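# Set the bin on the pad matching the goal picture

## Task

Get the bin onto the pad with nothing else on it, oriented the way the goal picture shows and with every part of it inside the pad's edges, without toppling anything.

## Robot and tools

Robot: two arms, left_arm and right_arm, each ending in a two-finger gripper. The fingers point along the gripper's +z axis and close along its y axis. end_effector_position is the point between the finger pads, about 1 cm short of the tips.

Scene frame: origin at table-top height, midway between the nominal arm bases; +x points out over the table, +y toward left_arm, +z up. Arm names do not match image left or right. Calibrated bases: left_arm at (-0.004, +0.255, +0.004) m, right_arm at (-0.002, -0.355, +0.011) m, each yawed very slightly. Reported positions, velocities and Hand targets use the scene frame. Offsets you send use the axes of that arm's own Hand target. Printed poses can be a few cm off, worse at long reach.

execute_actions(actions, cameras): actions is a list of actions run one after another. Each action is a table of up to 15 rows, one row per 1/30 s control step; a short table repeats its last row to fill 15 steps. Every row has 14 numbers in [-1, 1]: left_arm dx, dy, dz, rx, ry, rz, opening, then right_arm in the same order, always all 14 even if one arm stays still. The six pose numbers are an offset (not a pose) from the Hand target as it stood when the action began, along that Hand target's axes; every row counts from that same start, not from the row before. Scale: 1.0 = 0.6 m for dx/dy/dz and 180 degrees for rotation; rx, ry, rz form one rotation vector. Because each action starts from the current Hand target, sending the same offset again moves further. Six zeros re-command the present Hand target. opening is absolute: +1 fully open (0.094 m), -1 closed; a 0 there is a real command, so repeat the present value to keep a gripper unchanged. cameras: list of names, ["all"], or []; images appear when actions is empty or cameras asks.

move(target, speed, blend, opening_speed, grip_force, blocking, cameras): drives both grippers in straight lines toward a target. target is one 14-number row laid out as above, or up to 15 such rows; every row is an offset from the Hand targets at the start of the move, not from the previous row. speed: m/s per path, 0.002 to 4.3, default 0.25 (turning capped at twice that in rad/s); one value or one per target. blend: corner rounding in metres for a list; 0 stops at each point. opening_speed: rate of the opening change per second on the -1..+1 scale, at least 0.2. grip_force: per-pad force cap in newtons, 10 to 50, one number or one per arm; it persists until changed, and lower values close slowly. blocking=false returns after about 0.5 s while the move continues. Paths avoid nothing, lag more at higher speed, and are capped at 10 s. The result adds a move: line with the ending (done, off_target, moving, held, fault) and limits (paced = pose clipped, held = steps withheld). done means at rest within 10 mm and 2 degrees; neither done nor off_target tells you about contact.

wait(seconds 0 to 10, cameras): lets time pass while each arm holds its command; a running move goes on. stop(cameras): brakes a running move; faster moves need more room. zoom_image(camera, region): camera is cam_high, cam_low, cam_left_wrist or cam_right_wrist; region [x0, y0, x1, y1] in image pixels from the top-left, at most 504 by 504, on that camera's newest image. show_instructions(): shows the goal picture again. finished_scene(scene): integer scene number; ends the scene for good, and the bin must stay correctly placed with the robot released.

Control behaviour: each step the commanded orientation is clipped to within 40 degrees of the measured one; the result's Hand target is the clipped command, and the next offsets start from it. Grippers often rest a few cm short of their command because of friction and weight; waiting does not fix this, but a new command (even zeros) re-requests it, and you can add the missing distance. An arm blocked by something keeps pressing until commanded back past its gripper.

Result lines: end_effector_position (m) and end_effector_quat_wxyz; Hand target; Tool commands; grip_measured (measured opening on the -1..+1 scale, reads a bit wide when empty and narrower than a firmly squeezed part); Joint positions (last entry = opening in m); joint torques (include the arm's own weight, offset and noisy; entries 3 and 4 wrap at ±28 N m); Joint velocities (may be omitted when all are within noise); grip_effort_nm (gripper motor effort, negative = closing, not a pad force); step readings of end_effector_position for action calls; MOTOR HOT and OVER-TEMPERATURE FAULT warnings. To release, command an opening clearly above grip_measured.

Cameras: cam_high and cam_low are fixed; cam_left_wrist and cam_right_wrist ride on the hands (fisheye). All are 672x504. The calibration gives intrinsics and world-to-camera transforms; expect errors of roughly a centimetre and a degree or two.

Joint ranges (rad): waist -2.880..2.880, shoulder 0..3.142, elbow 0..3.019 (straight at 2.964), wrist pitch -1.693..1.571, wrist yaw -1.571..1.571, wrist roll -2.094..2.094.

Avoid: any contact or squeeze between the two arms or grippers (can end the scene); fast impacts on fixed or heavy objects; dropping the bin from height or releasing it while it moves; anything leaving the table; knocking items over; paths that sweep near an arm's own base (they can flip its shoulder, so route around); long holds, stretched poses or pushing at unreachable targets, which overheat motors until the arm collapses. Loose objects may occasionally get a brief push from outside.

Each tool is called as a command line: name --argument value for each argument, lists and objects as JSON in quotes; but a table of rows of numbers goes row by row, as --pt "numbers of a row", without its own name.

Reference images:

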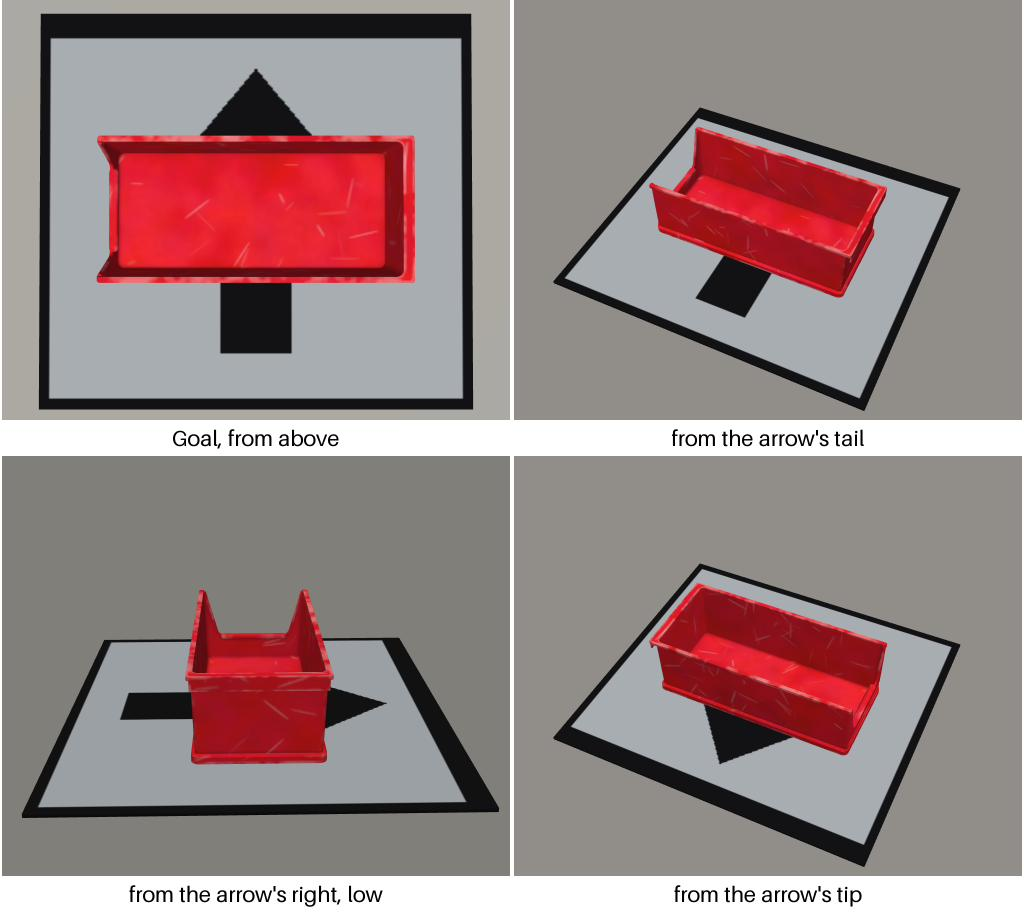

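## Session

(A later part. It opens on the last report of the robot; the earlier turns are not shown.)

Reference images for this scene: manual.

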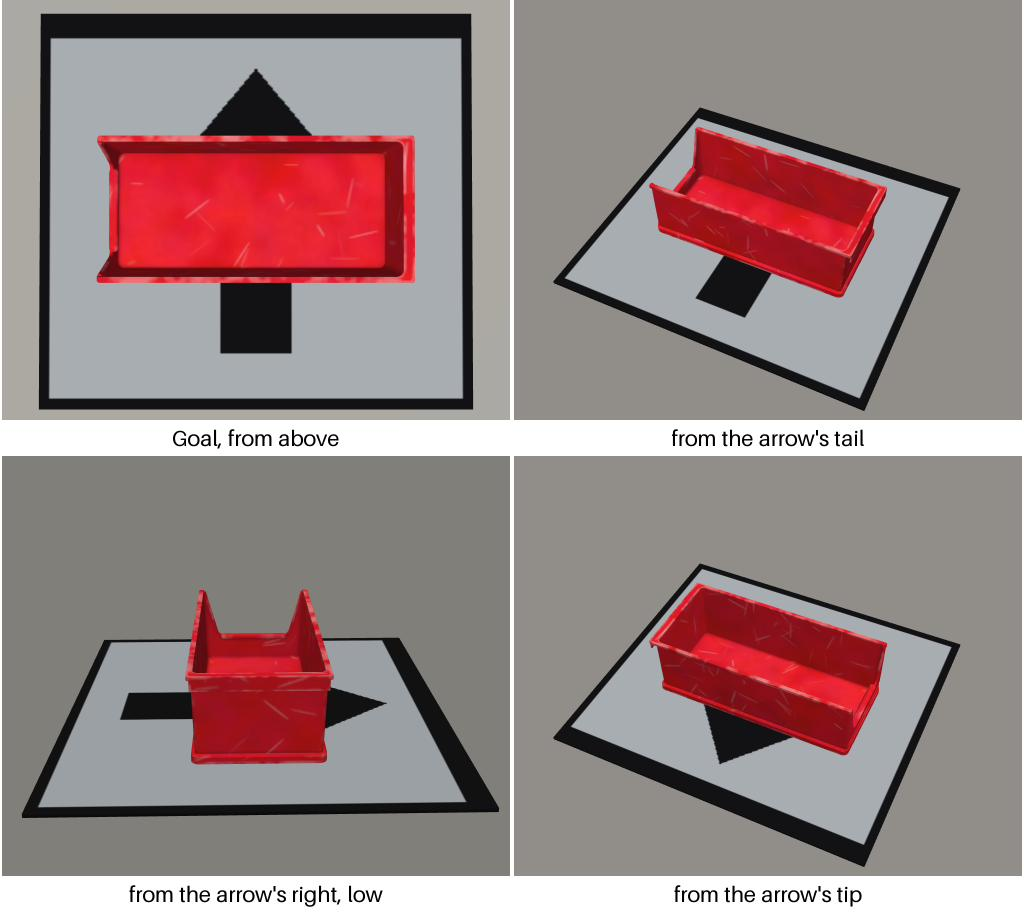

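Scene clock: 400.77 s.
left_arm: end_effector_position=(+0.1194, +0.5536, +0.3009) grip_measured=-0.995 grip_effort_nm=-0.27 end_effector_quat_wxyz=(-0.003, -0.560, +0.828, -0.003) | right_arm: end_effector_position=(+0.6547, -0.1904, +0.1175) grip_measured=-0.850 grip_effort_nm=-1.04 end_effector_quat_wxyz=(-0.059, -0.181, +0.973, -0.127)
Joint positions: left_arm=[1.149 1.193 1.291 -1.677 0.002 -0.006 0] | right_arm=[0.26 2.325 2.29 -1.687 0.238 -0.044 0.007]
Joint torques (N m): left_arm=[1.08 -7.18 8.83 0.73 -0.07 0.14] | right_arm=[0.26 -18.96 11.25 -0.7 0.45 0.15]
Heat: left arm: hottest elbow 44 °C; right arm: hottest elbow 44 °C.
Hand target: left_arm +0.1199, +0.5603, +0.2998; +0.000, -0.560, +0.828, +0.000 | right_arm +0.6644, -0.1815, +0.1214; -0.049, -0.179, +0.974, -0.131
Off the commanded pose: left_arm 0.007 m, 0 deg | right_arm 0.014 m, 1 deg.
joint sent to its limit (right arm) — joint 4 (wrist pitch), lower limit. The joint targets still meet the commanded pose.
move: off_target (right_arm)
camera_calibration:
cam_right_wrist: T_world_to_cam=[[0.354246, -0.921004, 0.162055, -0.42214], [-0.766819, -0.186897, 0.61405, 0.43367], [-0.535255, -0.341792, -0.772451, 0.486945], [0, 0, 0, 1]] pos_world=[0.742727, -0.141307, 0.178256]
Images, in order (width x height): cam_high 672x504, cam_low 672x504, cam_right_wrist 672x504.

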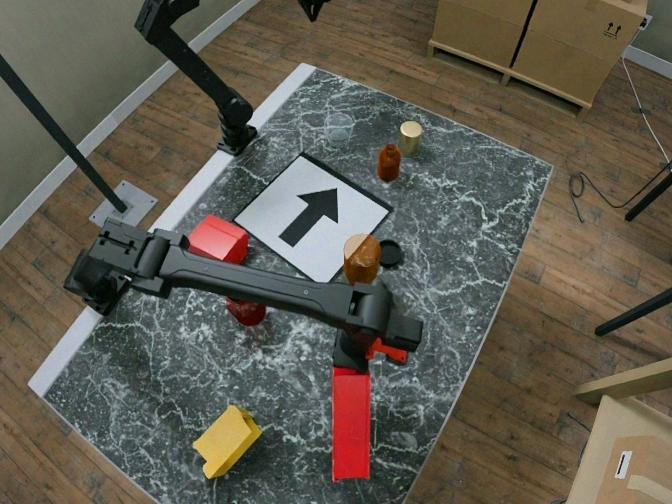

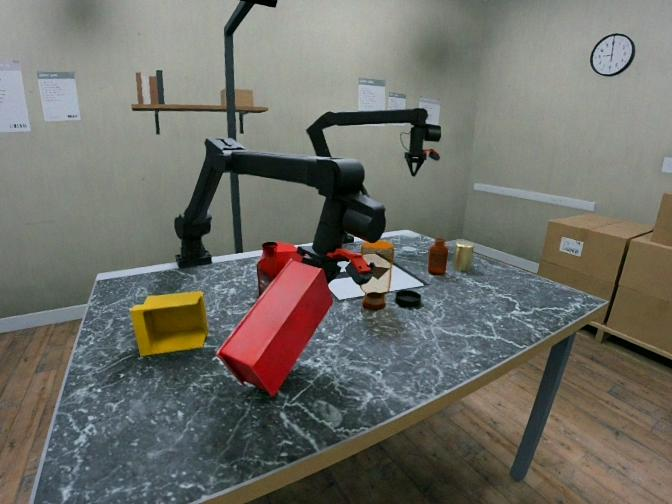

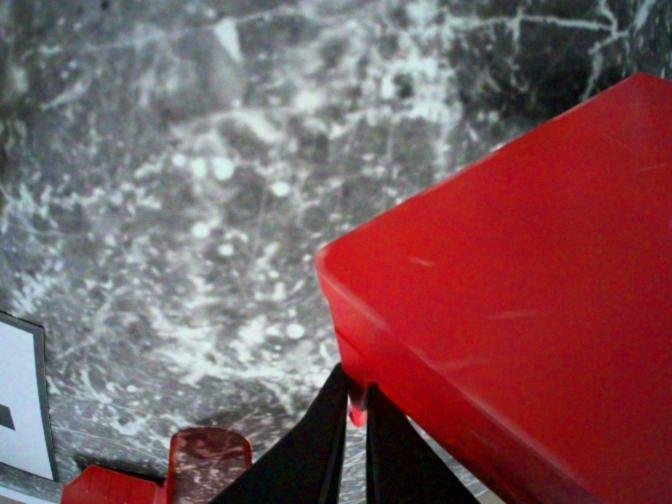

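move --pt "0 0 0 0 0 0 -1 -0.0063 0.0395 0.0673 0.0648 -0.0103 0.0121 -1" --speed 0.06 --cameras '["cam_right_wrist","cam_low","cam_high"]'

zoom_image --camera "cam_low" --region '[200, 220, 400, 420]'

zoom_image --camera "cam_high" --region '[250, 320, 430, 500]'

Scene clock: 413.60 s.
left_arm: end_effector_position=(+0.1194, +0.5536, +0.3009) grip_measured=-0.995 grip_effort_nm=-0.27 end_effector_quat_wxyz=(-0.003, -0.560, +0.828, -0.003) | right_arm: end_effector_position=(+0.6572, -0.1746, +0.0851) grip_measured=-0.850 grip_effort_nm=-1.04 end_effector_quat_wxyz=(-0.014, -0.168, +0.960, -0.222)
Joint positions: left_arm=[1.149 1.193 1.291 -1.677 0.002 -0.006 0] | right_arm=[0.328 2.325 2.179 -1.55 0.433 0.055 0.007]
Joint torques (N m): left_arm=[1.14 -7.12 8.83 0.73 -0.08 0.14] | right_arm=[0.26 -19.6 7.17 0.16 0.62 0.17]
Heat: left arm: hottest elbow 44 °C; right arm: hottest elbow 44 °C.
Hand target: left_arm +0.1199, +0.5603, +0.2998; +0.000, -0.560, +0.828, +0.000 | right_arm +0.6574, -0.1699, +0.0765; -0.013, -0.167, +0.959, -0.227
Off the commanded pose: left_arm 0.007 m, 0 deg | right_arm 0.010 m, 1 deg.
move: done
camera_calibration:
cam_right_wrist: T_world_to_cam=[[0.323607, -0.874596, 0.361054, -0.391958], [-0.837832, -0.0875481, 0.538863, 0.528724], [-0.439678, -0.476883, -0.761096, 0.381296], [0, 0, 0, 1]] pos_world=[0.73747, -0.114683, 0.146811]
Images, in order (width x height): cam_high 672x504, cam_low 672x504, cam_right_wrist 672x504.

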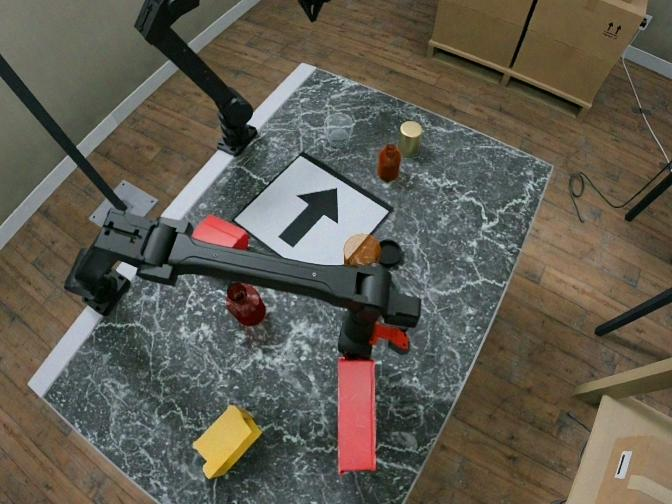

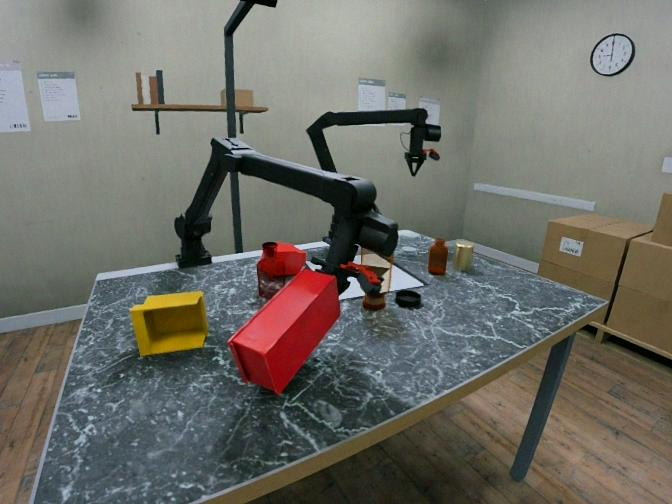

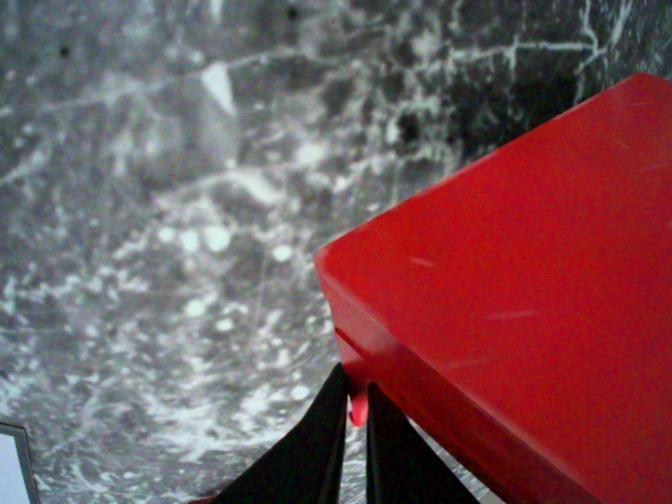

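Scaled by 2.520 from the camera's 672x504 image, which has a finer 960x720 frame.

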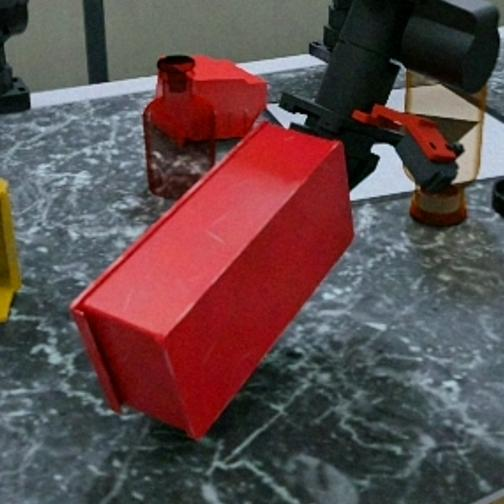

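Scaled by 2.800 from the camera's 672x504 image, which has a finer 960x720 frame.

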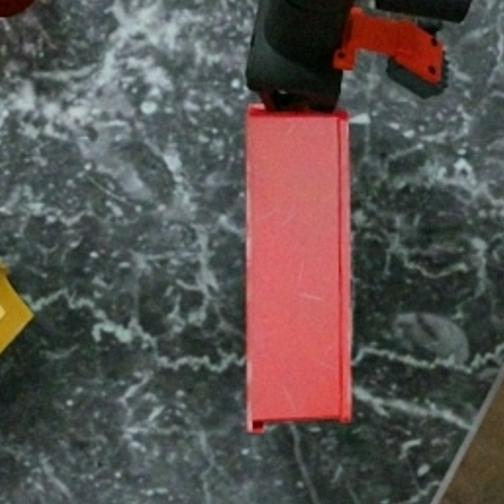

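move --pt "0 0 0 0 0 0 -1 -0.003 0.0198 0.0522 0.0432 -0.0069 0.0081 -1" --speed 0.05 --cameras '["cam_low","cam_high"]'

zoom_image --camera "cam_low" --region '[200, 220, 400, 420]'

Scene clock: 418.17 s.
left_arm: end_effector_position=(+0.1194, +0.5536, +0.3009) grip_measured=-0.995 grip_effort_nm=-0.27 end_effector_quat_wxyz=(-0.003, -0.560, +0.828, -0.003) | right_arm: end_effector_position=(+0.6577, -0.1784, +0.0591) grip_measured=-0.850 grip_effort_nm=-1.04 end_effector_quat_wxyz=(+0.015, -0.157, +0.946, -0.284)
Joint positions: left_arm=[1.149 1.193 1.291 -1.677 0.002 -0.006 0] | right_arm=[0.353 2.33 2.089 -1.448 0.566 0.105 0.007]
Joint torques (N m): left_arm=[1.2 -7.12 8.84 0.72 -0.08 0.14] | right_arm=[0.38 -18.49 7.15 0.17 0.74 0.2]
Heat: left arm: hottest elbow 44 °C; right arm: hottest elbow 44 °C.
Hand target: left_arm +0.1199, +0.5603, +0.2998; +0.000, -0.560, +0.828, +0.000 | right_arm +0.6567, -0.1730, +0.0431; +0.012, -0.158, +0.944, -0.290
Off the commanded pose: left_arm 0.007 m, 0 deg | right_arm 0.017 m, 1 deg.
move: off_target (right_arm)
Images, in order (width x height): cam_high 672x504, cam_low 672x504.

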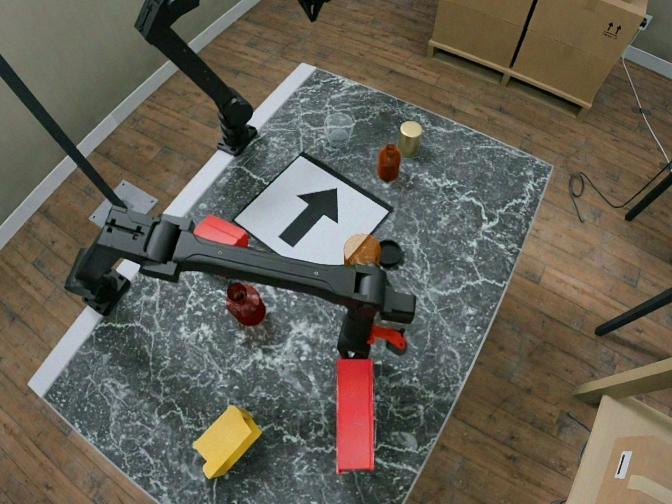

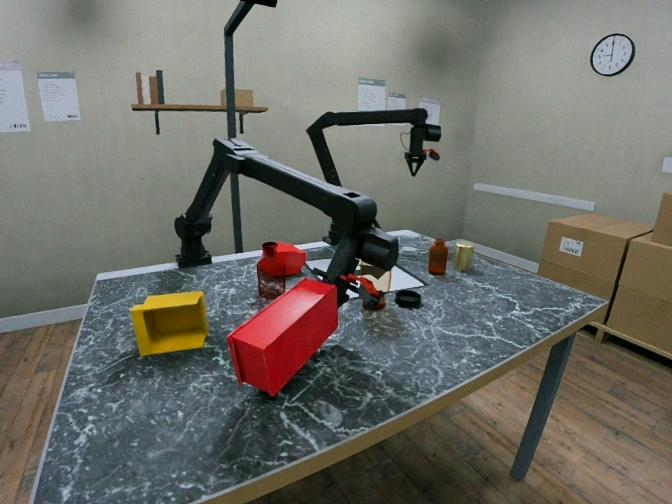

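Scaled by 2.520 from the camera's 672x504 image, which has a finer 960x720 frame.

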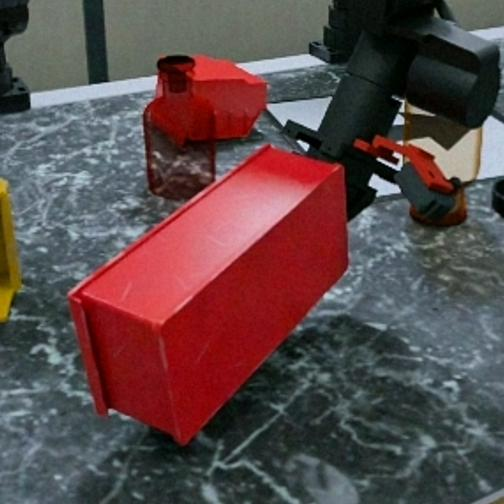

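move --pt "0 0 0 0 0 0 -1 -0.003 0.015 0.045 0.0432 -0.0069 0.0081 -1" --speed 0.05 --cameras '["cam_low","cam_high","cam_right_wrist"]'

zoom_image --camera "cam_low" --region '[200, 220, 400, 420]'

Scene clock: 422.20 s.
left_arm: end_effector_position=(+0.1194, +0.5536, +0.3009) grip_measured=-0.995 grip_effort_nm=-0.27 end_effector_quat_wxyz=(-0.003, -0.560, +0.828, -0.003) | right_arm: end_effector_position=(+0.6606, -0.1854, +0.0309) grip_measured=-0.850 grip_effort_nm=-1.04 end_effector_quat_wxyz=(+0.038, -0.146, +0.926, -0.346)
Joint positions: left_arm=[1.149 1.193 1.291 -1.677 0.002 -0.006 0] | right_arm=[0.369 2.364 2.037 -1.371 0.701 0.149 0.007]
Joint torques (N m): left_arm=[1.2 -7.18 8.84 0.73 -0.07 0.14] | right_arm=[0.32 -18.78 6.93 0.14 0.86 0.18]
Heat: left arm: hottest elbow 44 °C; right arm: hottest elbow 43 °C.
Hand target: left_arm +0.1199, +0.5603, +0.2998; +0.000, -0.560, +0.828, +0.000 | right_arm +0.6590, -0.1802, +0.0155; +0.037, -0.148, +0.924, -0.351
Off the commanded pose: left_arm 0.007 m, 0 deg | right_arm 0.016 m, 1 deg.
move: off_target (right_arm)
camera_calibration:
cam_right_wrist: T_world_to_cam=[[0.247938, -0.761847, 0.598428, -0.319331], [-0.909972, 0.0287911, 0.413669, 0.633026], [-0.332382, -0.647117, -0.686121, 0.231543], [0, 0, 0, 1]] pos_world=[0.732171, -0.111671, 0.0881003]
Images, in order (width x height): cam_high 672x504, cam_low 672x504, cam_right_wrist 672x504.

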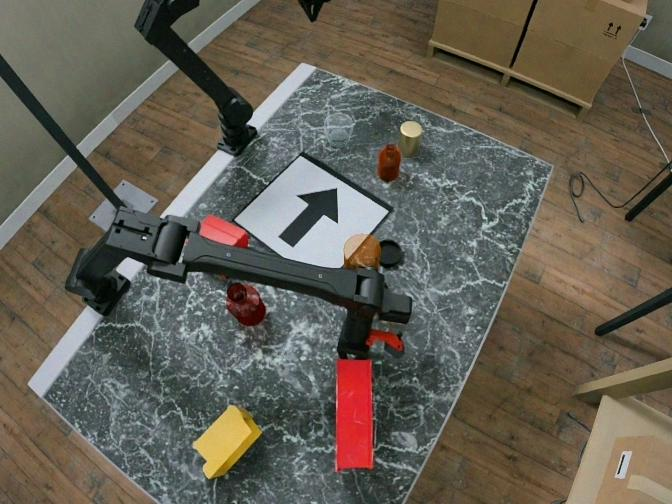

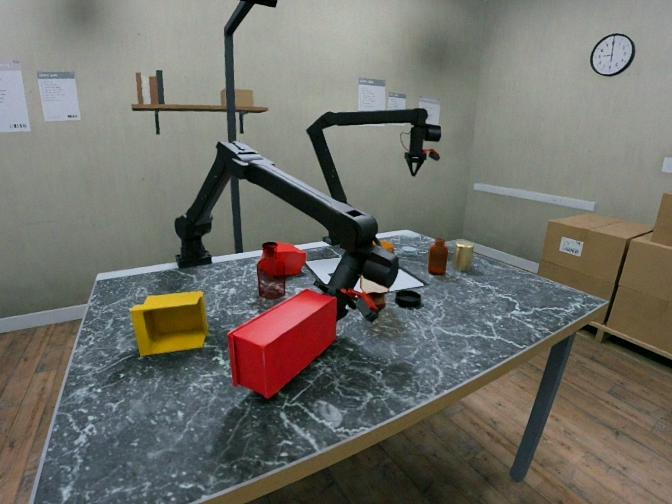

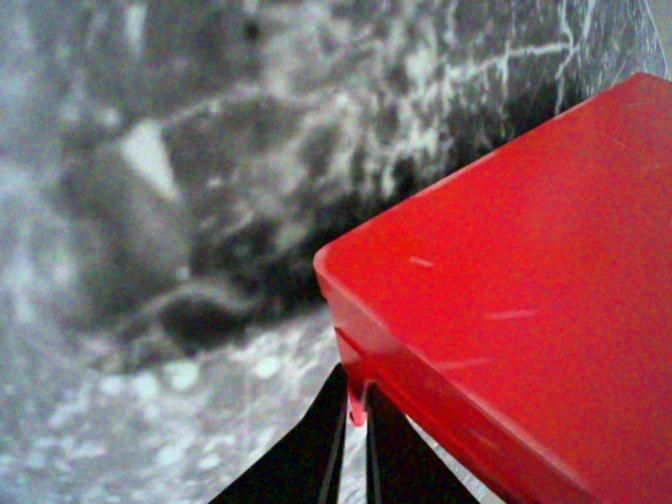

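Scaled by 2.520 from the camera's 672x504 image, which has a finer 960x720 frame.

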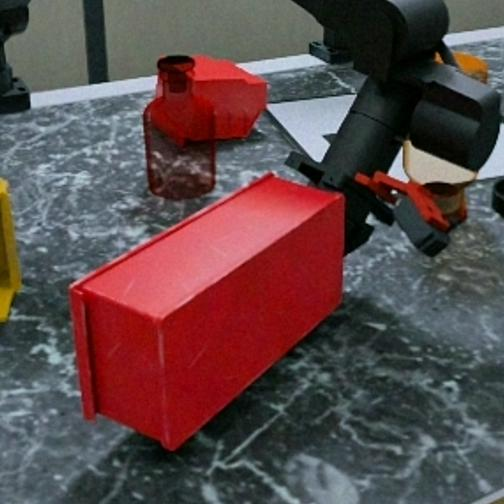

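move --pt "0 0 0 0 0 0 -1 0 0.005 0.0217 0.0144 -0.0023 0.0027 -1" --speed 0.04 --cameras '["cam_low","cam_high"]'

zoom_image --camera "cam_low" --region '[200, 220, 400, 420]'

zoom_image --camera "cam_high" --region '[250, 320, 430, 500]'

Scene clock: 427.00 s.
left_arm: end_effector_position=(+0.1194, +0.5536, +0.3009) grip_measured=-0.995 grip_effort_nm=-0.27 end_effector_quat_wxyz=(-0.003, -0.560, +0.828, -0.003) | right_arm: end_effector_position=(+0.6621, -0.1912, +0.0187) grip_measured=-0.850 grip_effort_nm=-1.04 end_effector_quat_wxyz=(+0.045, -0.143, +0.919, -0.366)
Joint positions: left_arm=[1.149 1.193 1.291 -1.677 0.002 -0.006 0] | right_arm=[0.369 2.378 2.016 -1.337 0.746 0.157 0.007]
Joint torques (N m): left_arm=[1.2 -7.12 8.84 0.73 -0.08 0.13] | right_arm=[0.26 -18.78 6.82 0.13 0.88 0.18]
Heat: left arm: hottest elbow 44 °C; right arm: hottest elbow 43 °C.
Hand target: left_arm +0.1199, +0.5603, +0.2998; +0.000, -0.560, +0.828, +0.000 | right_arm +0.6604, -0.1864, +0.0038; +0.045, -0.144, +0.916, -0.372
Off the commanded pose: left_arm 0.007 m, 0 deg | right_arm 0.016 m, 1 deg.
move: off_target (right_arm)
Images, in order (width x height): cam_high 672x504, cam_low 672x504.

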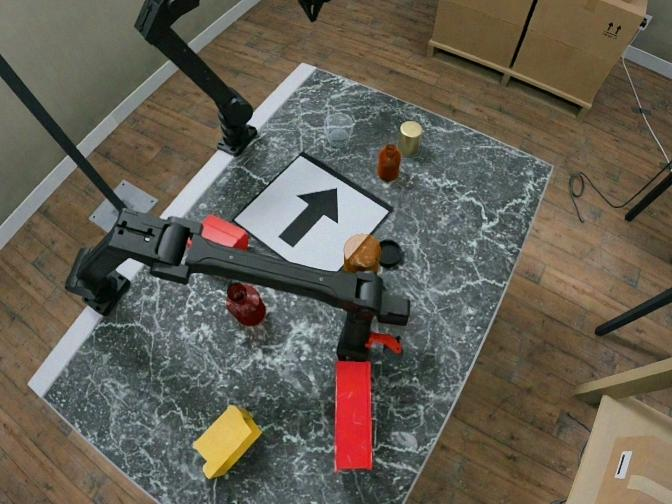

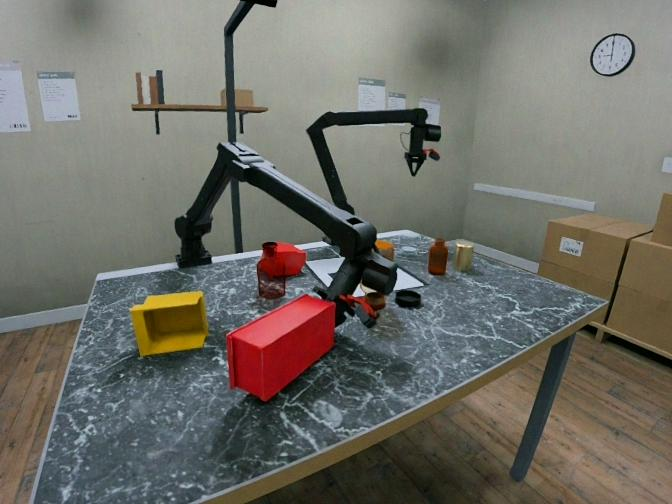

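Scaled by 2.520 from the camera's 672x504 image, which has a finer 960x720 frame.

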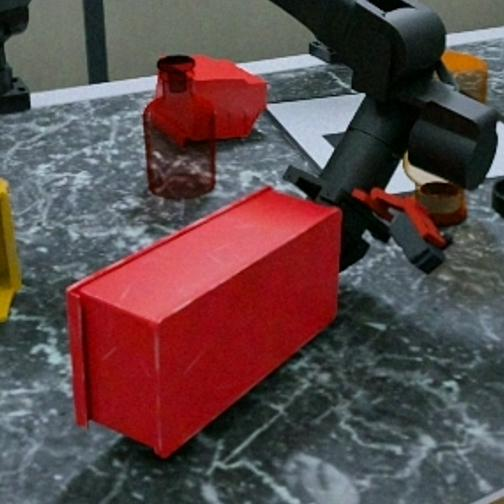

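Scaled by 2.800 from the camera's 672x504 image, which has a finer 960x720 frame.

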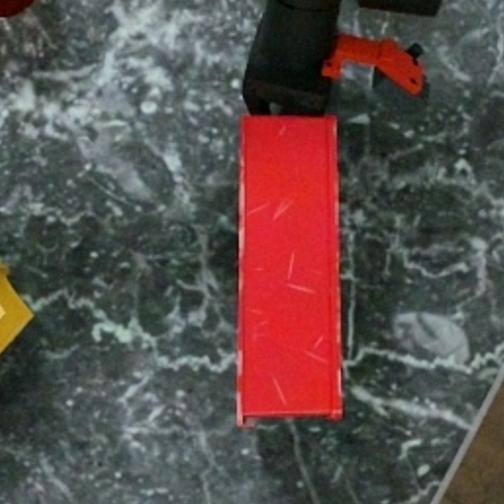

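move --pt "0 0 0 0 0 0 -1 0 0.002 0.013 0.0 0 0 -1" --speed 0.04 --cameras '["cam_low","cam_right_wrist"]'

zoom_image --camera "cam_low" --region '[200, 260, 360, 420]'

Scene clock: 430.00 s.
left_arm: end_effector_position=(+0.1194, +0.5536, +0.3009) grip_measured=-0.995 grip_effort_nm=-0.27 end_effector_quat_wxyz=(-0.003, -0.560, +0.828, -0.003) | right_arm: end_effector_position=(+0.6629, -0.1911, +0.0138) grip_measured=-0.850 grip_effort_nm=-1.04 end_effector_quat_wxyz=(+0.049, -0.141, +0.919, -0.365)
Joint positions: left_arm=[1.149 1.193 1.291 -1.677 0.002 -0.006 0] | right_arm=[0.369 2.381 2.008 -1.317 0.747 0.158 0.007]
Joint torques (N m): left_arm=[1.26 -7.12 8.84 0.73 -0.08 0.13] | right_arm=[-0.26 -18.73 6.8 0.18 0.88 0.11]
Heat: left arm: hottest elbow 44 °C; right arm: hottest elbow 42 °C.
Hand target: left_arm +0.1199, +0.5603, +0.2998; +0.000, -0.560, +0.828, +0.000 | right_arm +0.6616, -0.1908, -0.0027; +0.045, -0.144, +0.916, -0.372
Off the commanded pose: left_arm 0.007 m, 0 deg | right_arm 0.017 m, 1 deg.
move: off_target (right_arm)
camera_calibration:
cam_right_wrist: T_world_to_cam=[[0.227668, -0.738765, 0.634345, -0.296653], [-0.922553, 0.0447842, 0.383263, 0.654128], [-0.31155, -0.672473, -0.671354, 0.198119], [0, 0, 0, 1]] pos_world=[0.73273, -0.115222, 0.0704847]
Images, in order (width x height): cam_low 672x504, cam_right_wrist 672x504.

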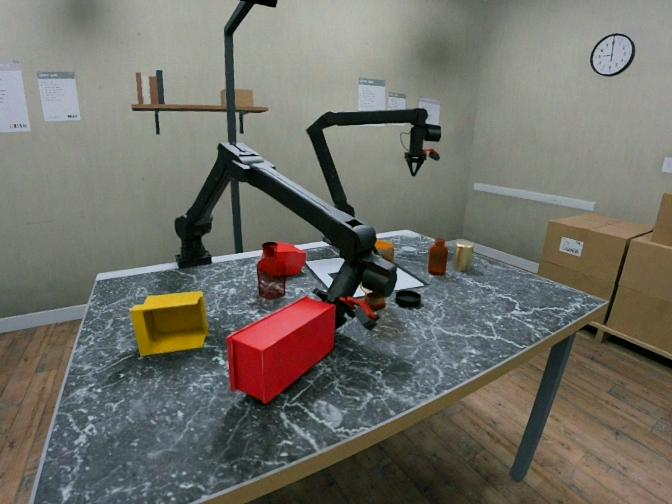

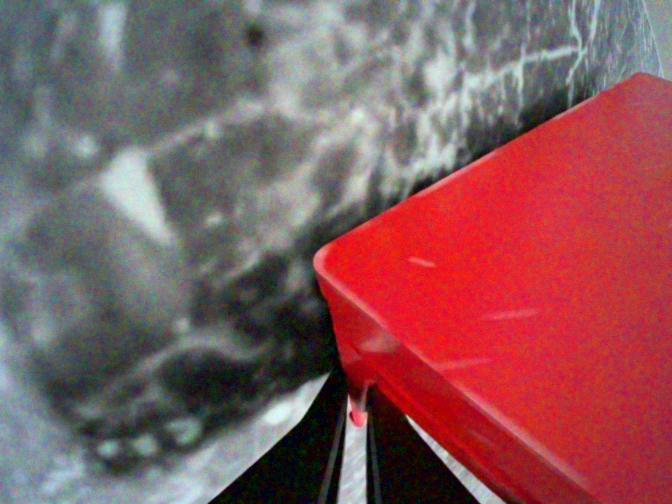

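Scaled by 3.150 from the camera's 672x504 image, which has a finer 960x720 frame.

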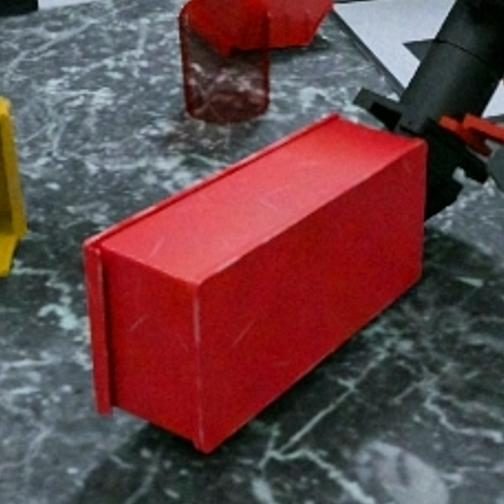

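move --pt "0 0 0 0 0 0 -1 0 0 0 0 0 0 -0.72" --speed 0.04 --opening_speed 0.2 --cameras '["cam_low","cam_right_wrist","cam_high"]'

zoom_image --camera "cam_low" --region '[200, 260, 360, 420]'

zoom_image --camera "cam_right_wrist" --region '[240, 200, 560, 504]'

Scene clock: 434.47 s.
left_arm: end_effector_position=(+0.1194, +0.5536, +0.3009) grip_measured=-0.995 grip_effort_nm=-0.27 end_effector_quat_wxyz=(-0.003, -0.560, +0.828, -0.003) | right_arm: end_effector_position=(+0.6634, -0.1917, +0.0146) grip_measured=-0.723 grip_effort_nm=0.12 end_effector_quat_wxyz=(+0.051, -0.141, +0.918, -0.368)
Joint positions: left_arm=[1.149 1.193 1.291 -1.677 0.002 -0.006 0] | right_arm=[0.369 2.381 2.008 -1.317 0.754 0.158 0.013]
Joint torques (N m): left_arm=[1.2 -7.18 8.83 0.75 -0.07 0.14] | right_arm=[-0.38 -18.61 6.84 0.14 0.59 0.12]
Heat: left arm: hottest elbow 44 °C; right arm: hottest elbow 42 °C.
Hand target: left_arm +0.1199, +0.5603, +0.2998; +0.000, -0.560, +0.828, +0.000 | right_arm +0.6616, -0.1908, -0.0027; +0.045, -0.144, +0.916, -0.372
Off the commanded pose: left_arm 0.007 m, 0 deg | right_arm 0.017 m, 1 deg.
move: off_target (right_arm)
camera_calibration:
cam_right_wrist: T_world_to_cam=[[0.226135, -0.735001, 0.639246, -0.296106], [-0.923858, 0.0461986, 0.379937, 0.655542], [-0.308786, -0.67649, -0.66859, 0.195729], [0, 0, 0, 1]] pos_world=[0.733026, -0.115515, 0.0710829]
Images, in order (width x height): cam_high 672x504, cam_low 672x504, cam_right_wrist 672x504.

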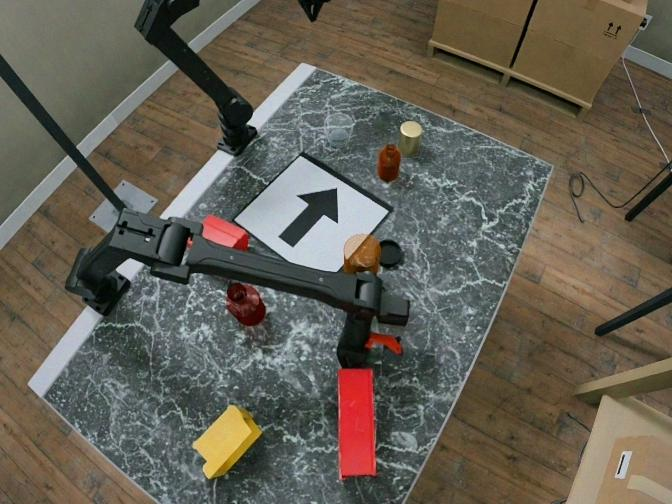

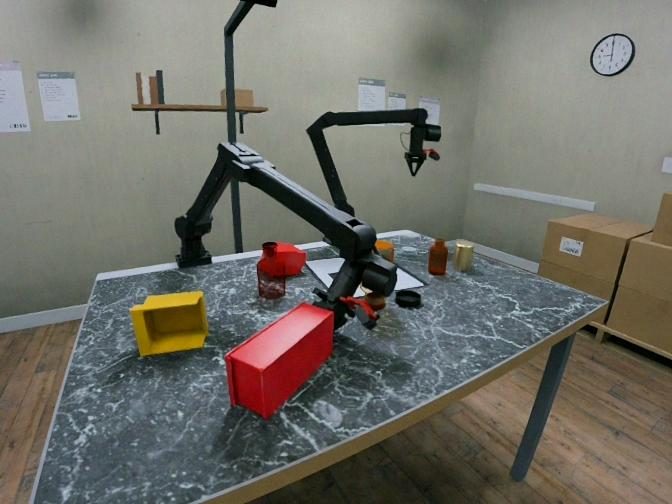

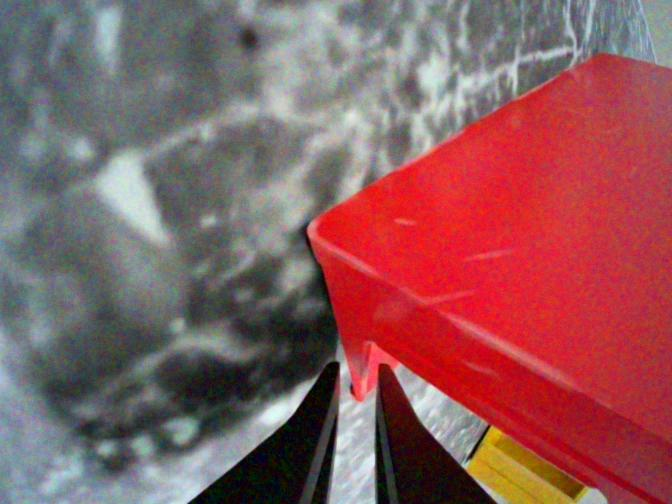

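Scaled by 3.150 from the camera's 672x504 image, which has a finer 960x720 frame.

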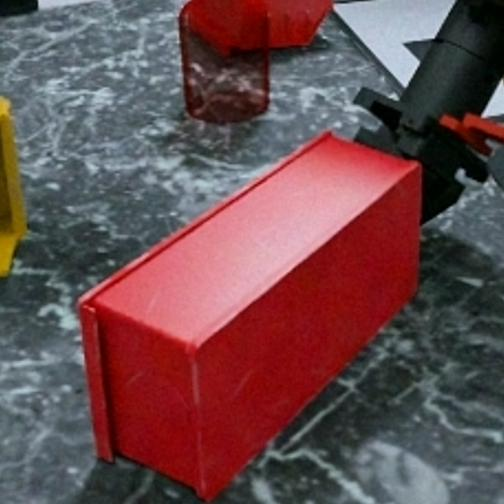

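Scaled by 1.575 from the camera's 672x504 image, which has a finer 960x720 frame.

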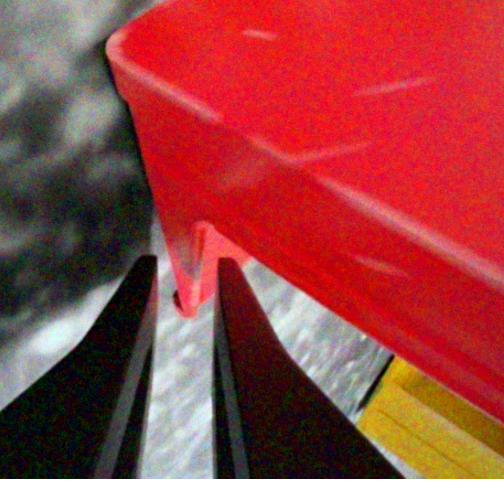

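move --pt "0 0 0 0 0 0 -1 0 0 -0.0583 0 0 0 -0.72" --pt "0 0 0 0 0 0 -1 0.0208 -0.2868 -0.302 0 0 0 -0.72" --pt "0 0 0 0 0 0 -1 0.316 -0.3988 -0.0507 -0.507 -0.096 0.4763 0.3" --speed '[0.08,0.2,0.3]' --blend '[0.005,0.03,0]' --cameras '["all"]'

zoom_image --camera "cam_high" --region '[280, 330, 440, 500]'

Scene clock: 463.20 s.
left_arm: end_effector_position=(+0.1194, +0.5536, +0.3009) grip_measured=-0.995 grip_effort_nm=-0.27 end_effector_quat_wxyz=(-0.003, -0.560, +0.828, -0.003) | right_arm: end_effector_position=(+0.5314, -0.3872, +0.1834) grip_measured=+0.297 grip_effort_nm=0.12 end_effector_quat_wxyz=(+0.254, +0.417, +0.739, +0.464)
Joint positions: left_arm=[1.149 1.193 1.291 -1.677 0.002 -0.006 0] | right_arm=[-0.325 1.457 0.837 -0.009 -0.728 1.132 0.061]
Joint torques (N m): left_arm=[1.14 -7.12 8.83 0.73 -0.07 0.13] | right_arm=[-1.2 -10.99 6.79 1.66 -0.37 0.05]
Heat: left arm: hottest elbow 44 °C; right arm: hottest elbow 40 °C.
Hand target: left_arm +0.1199, +0.5603, +0.2998; +0.000, -0.560, +0.828, +0.000 | right_arm +0.5301, -0.3901, +0.1899; +0.264, +0.416, +0.734, +0.467
Off the commanded pose: left_arm 0.007 m, 0 deg | right_arm 0.007 m, 1 deg.
move: done
camera_calibration:
cam_left_wrist: T_world_to_cam=[[0.930881, -0.358524, -0.0701536, 0.11373], [-0.278073, -0.819915, 0.500414, 0.376046], [-0.23693, -0.446318, -0.862939, 0.648133], [0, 0, 0, 1]] pos_world=[0.152262, 0.638374, 0.379099]
cam_right_wrist: T_world_to_cam=[[-0.33113, -0.18126, -0.926012, 0.279834], [-0.838278, 0.507036, 0.200509, 0.644269], [0.433177, 0.84265, -0.319841, 0.26551], [0, 0, 0, 1]] pos_world=[0.517725, -0.499676, 0.214869]

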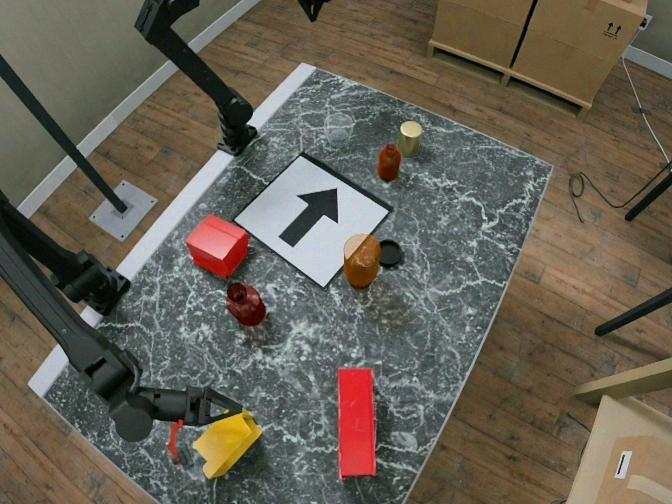

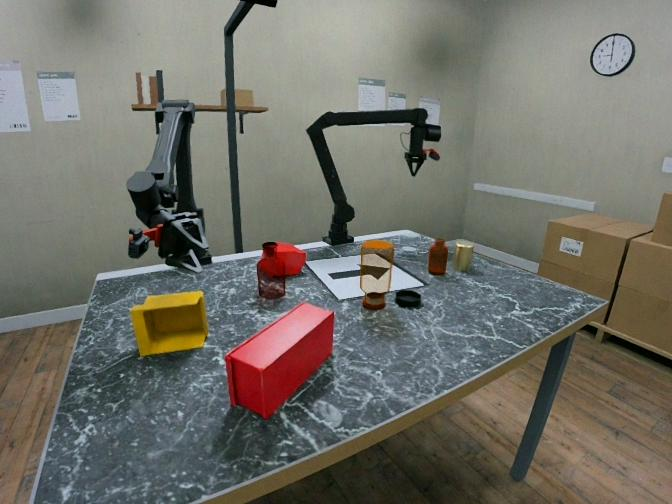

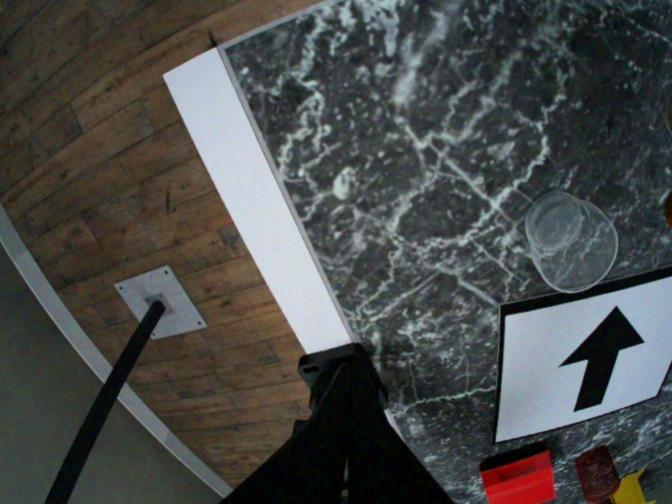

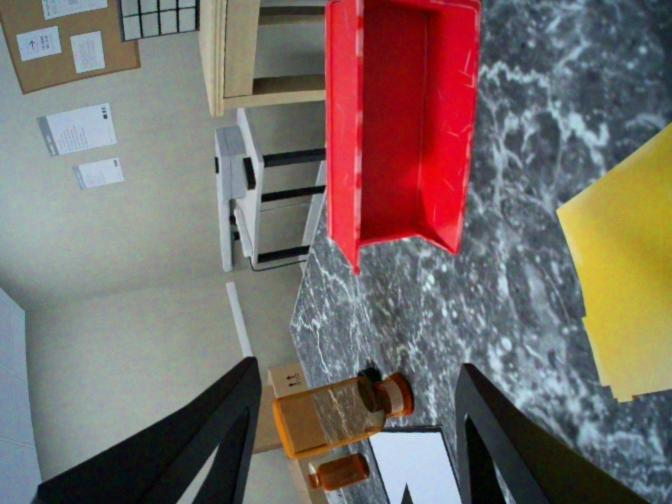

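Scaled by 2.965 from the camera's 672x504 image, which has a finer 960x720 frame.

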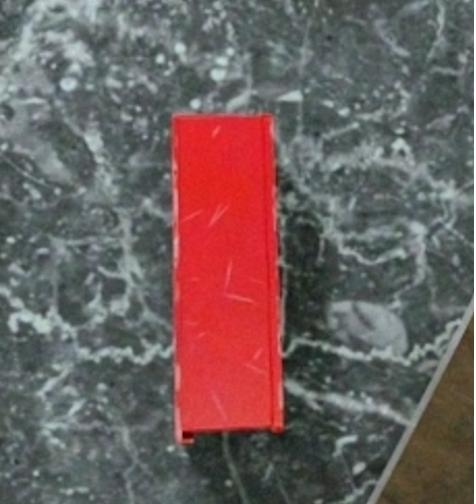

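move --pt "0 0 0 0 0 0 -1 0.0513 -0.0578 0.2152 -0.1379 -0.1257 0.0277 0.3" --speed 0.15 --cameras '["cam_low","cam_right_wrist","cam_high"]'

zoom_image --camera "cam_low" --region '[140, 220, 360, 420]'

zoom_image --camera "cam_high" --region '[200, 320, 400, 500]'

Scene clock: 490.17 s.
left_arm: end_effector_position=(+0.1194, +0.5536, +0.3009) grip_measured=-0.995 grip_effort_nm=-0.27 end_effector_quat_wxyz=(-0.003, -0.560, +0.828, -0.003) | right_arm: end_effector_position=(+0.6020, -0.3109, +0.1222) grip_measured=+0.298 grip_effort_nm=0.12 end_effector_quat_wxyz=(+0.480, +0.447, +0.530, +0.538)
Joint positions: left_arm=[1.149 1.193 1.291 -1.677 0.002 -0.006 0] | right_arm=[-0.001 1.942 0.735 1.246 -0.096 1.546 0.061]
Joint torques (N m): left_arm=[1.14 -7.12 8.83 0.73 -0.07 0.14] | right_arm=[-0.56 -10.64 4.12 0.87 0.01 0.19]
Heat: left arm: hottest elbow 44 °C; right arm: hottest elbow 39 °C.
Hand target: left_arm +0.1199, +0.5603, +0.2998; +0.000, -0.560, +0.828, +0.000 | right_arm +0.6020, -0.3111, +0.1041; +0.464, +0.463, +0.533, +0.534
Off the commanded pose: left_arm 0.007 m, 0 deg | right_arm 0.018 m, 3 deg.
move: off_target (right_arm)
camera_calibration:
cam_right_wrist: T_world_to_cam=[[0.108232, -0.00486004, -0.994114, 0.0589812], [-0.603298, 0.794476, -0.0695667, 0.658013], [0.790137, 0.607276, 0.0830555, -0.186219], [0, 0, 0, 1]] pos_world=[0.537733, -0.409403, 0.119876]
Images, in order (width x height): cam_high 672x504, cam_low 672x504, cam_right_wrist 672x504.

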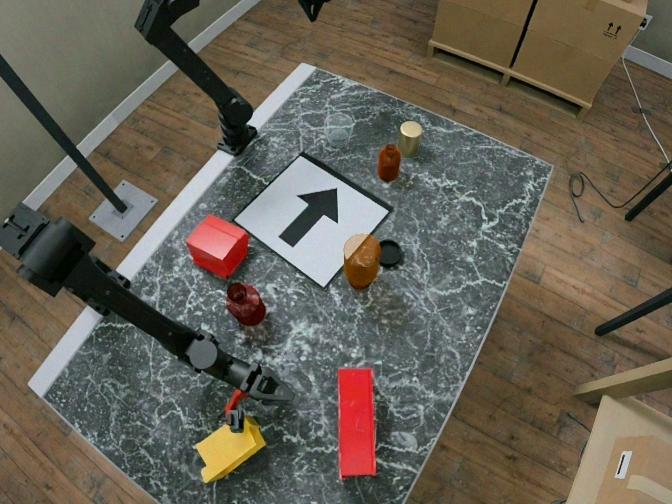

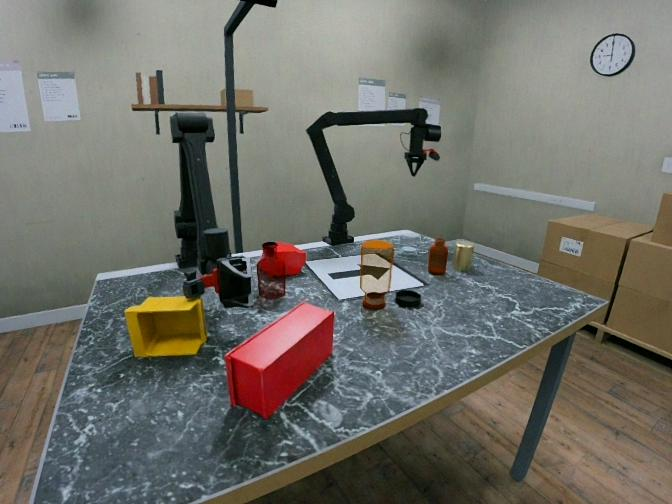

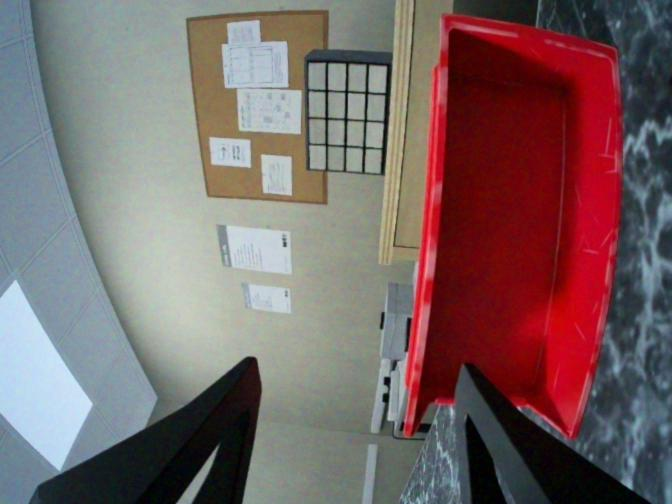

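Scaled by 2.291 from the camera's 672x504 image, which has a finer 960x720 frame.

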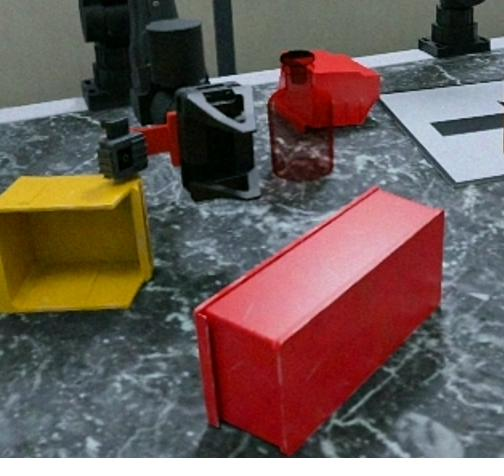

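Scaled by 2.520 from the camera's 672x504 image, which has a finer 960x720 frame.

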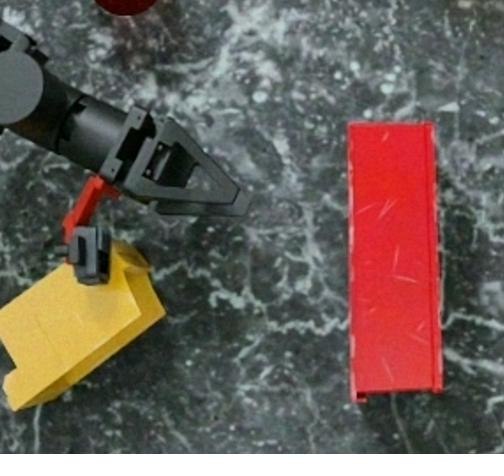

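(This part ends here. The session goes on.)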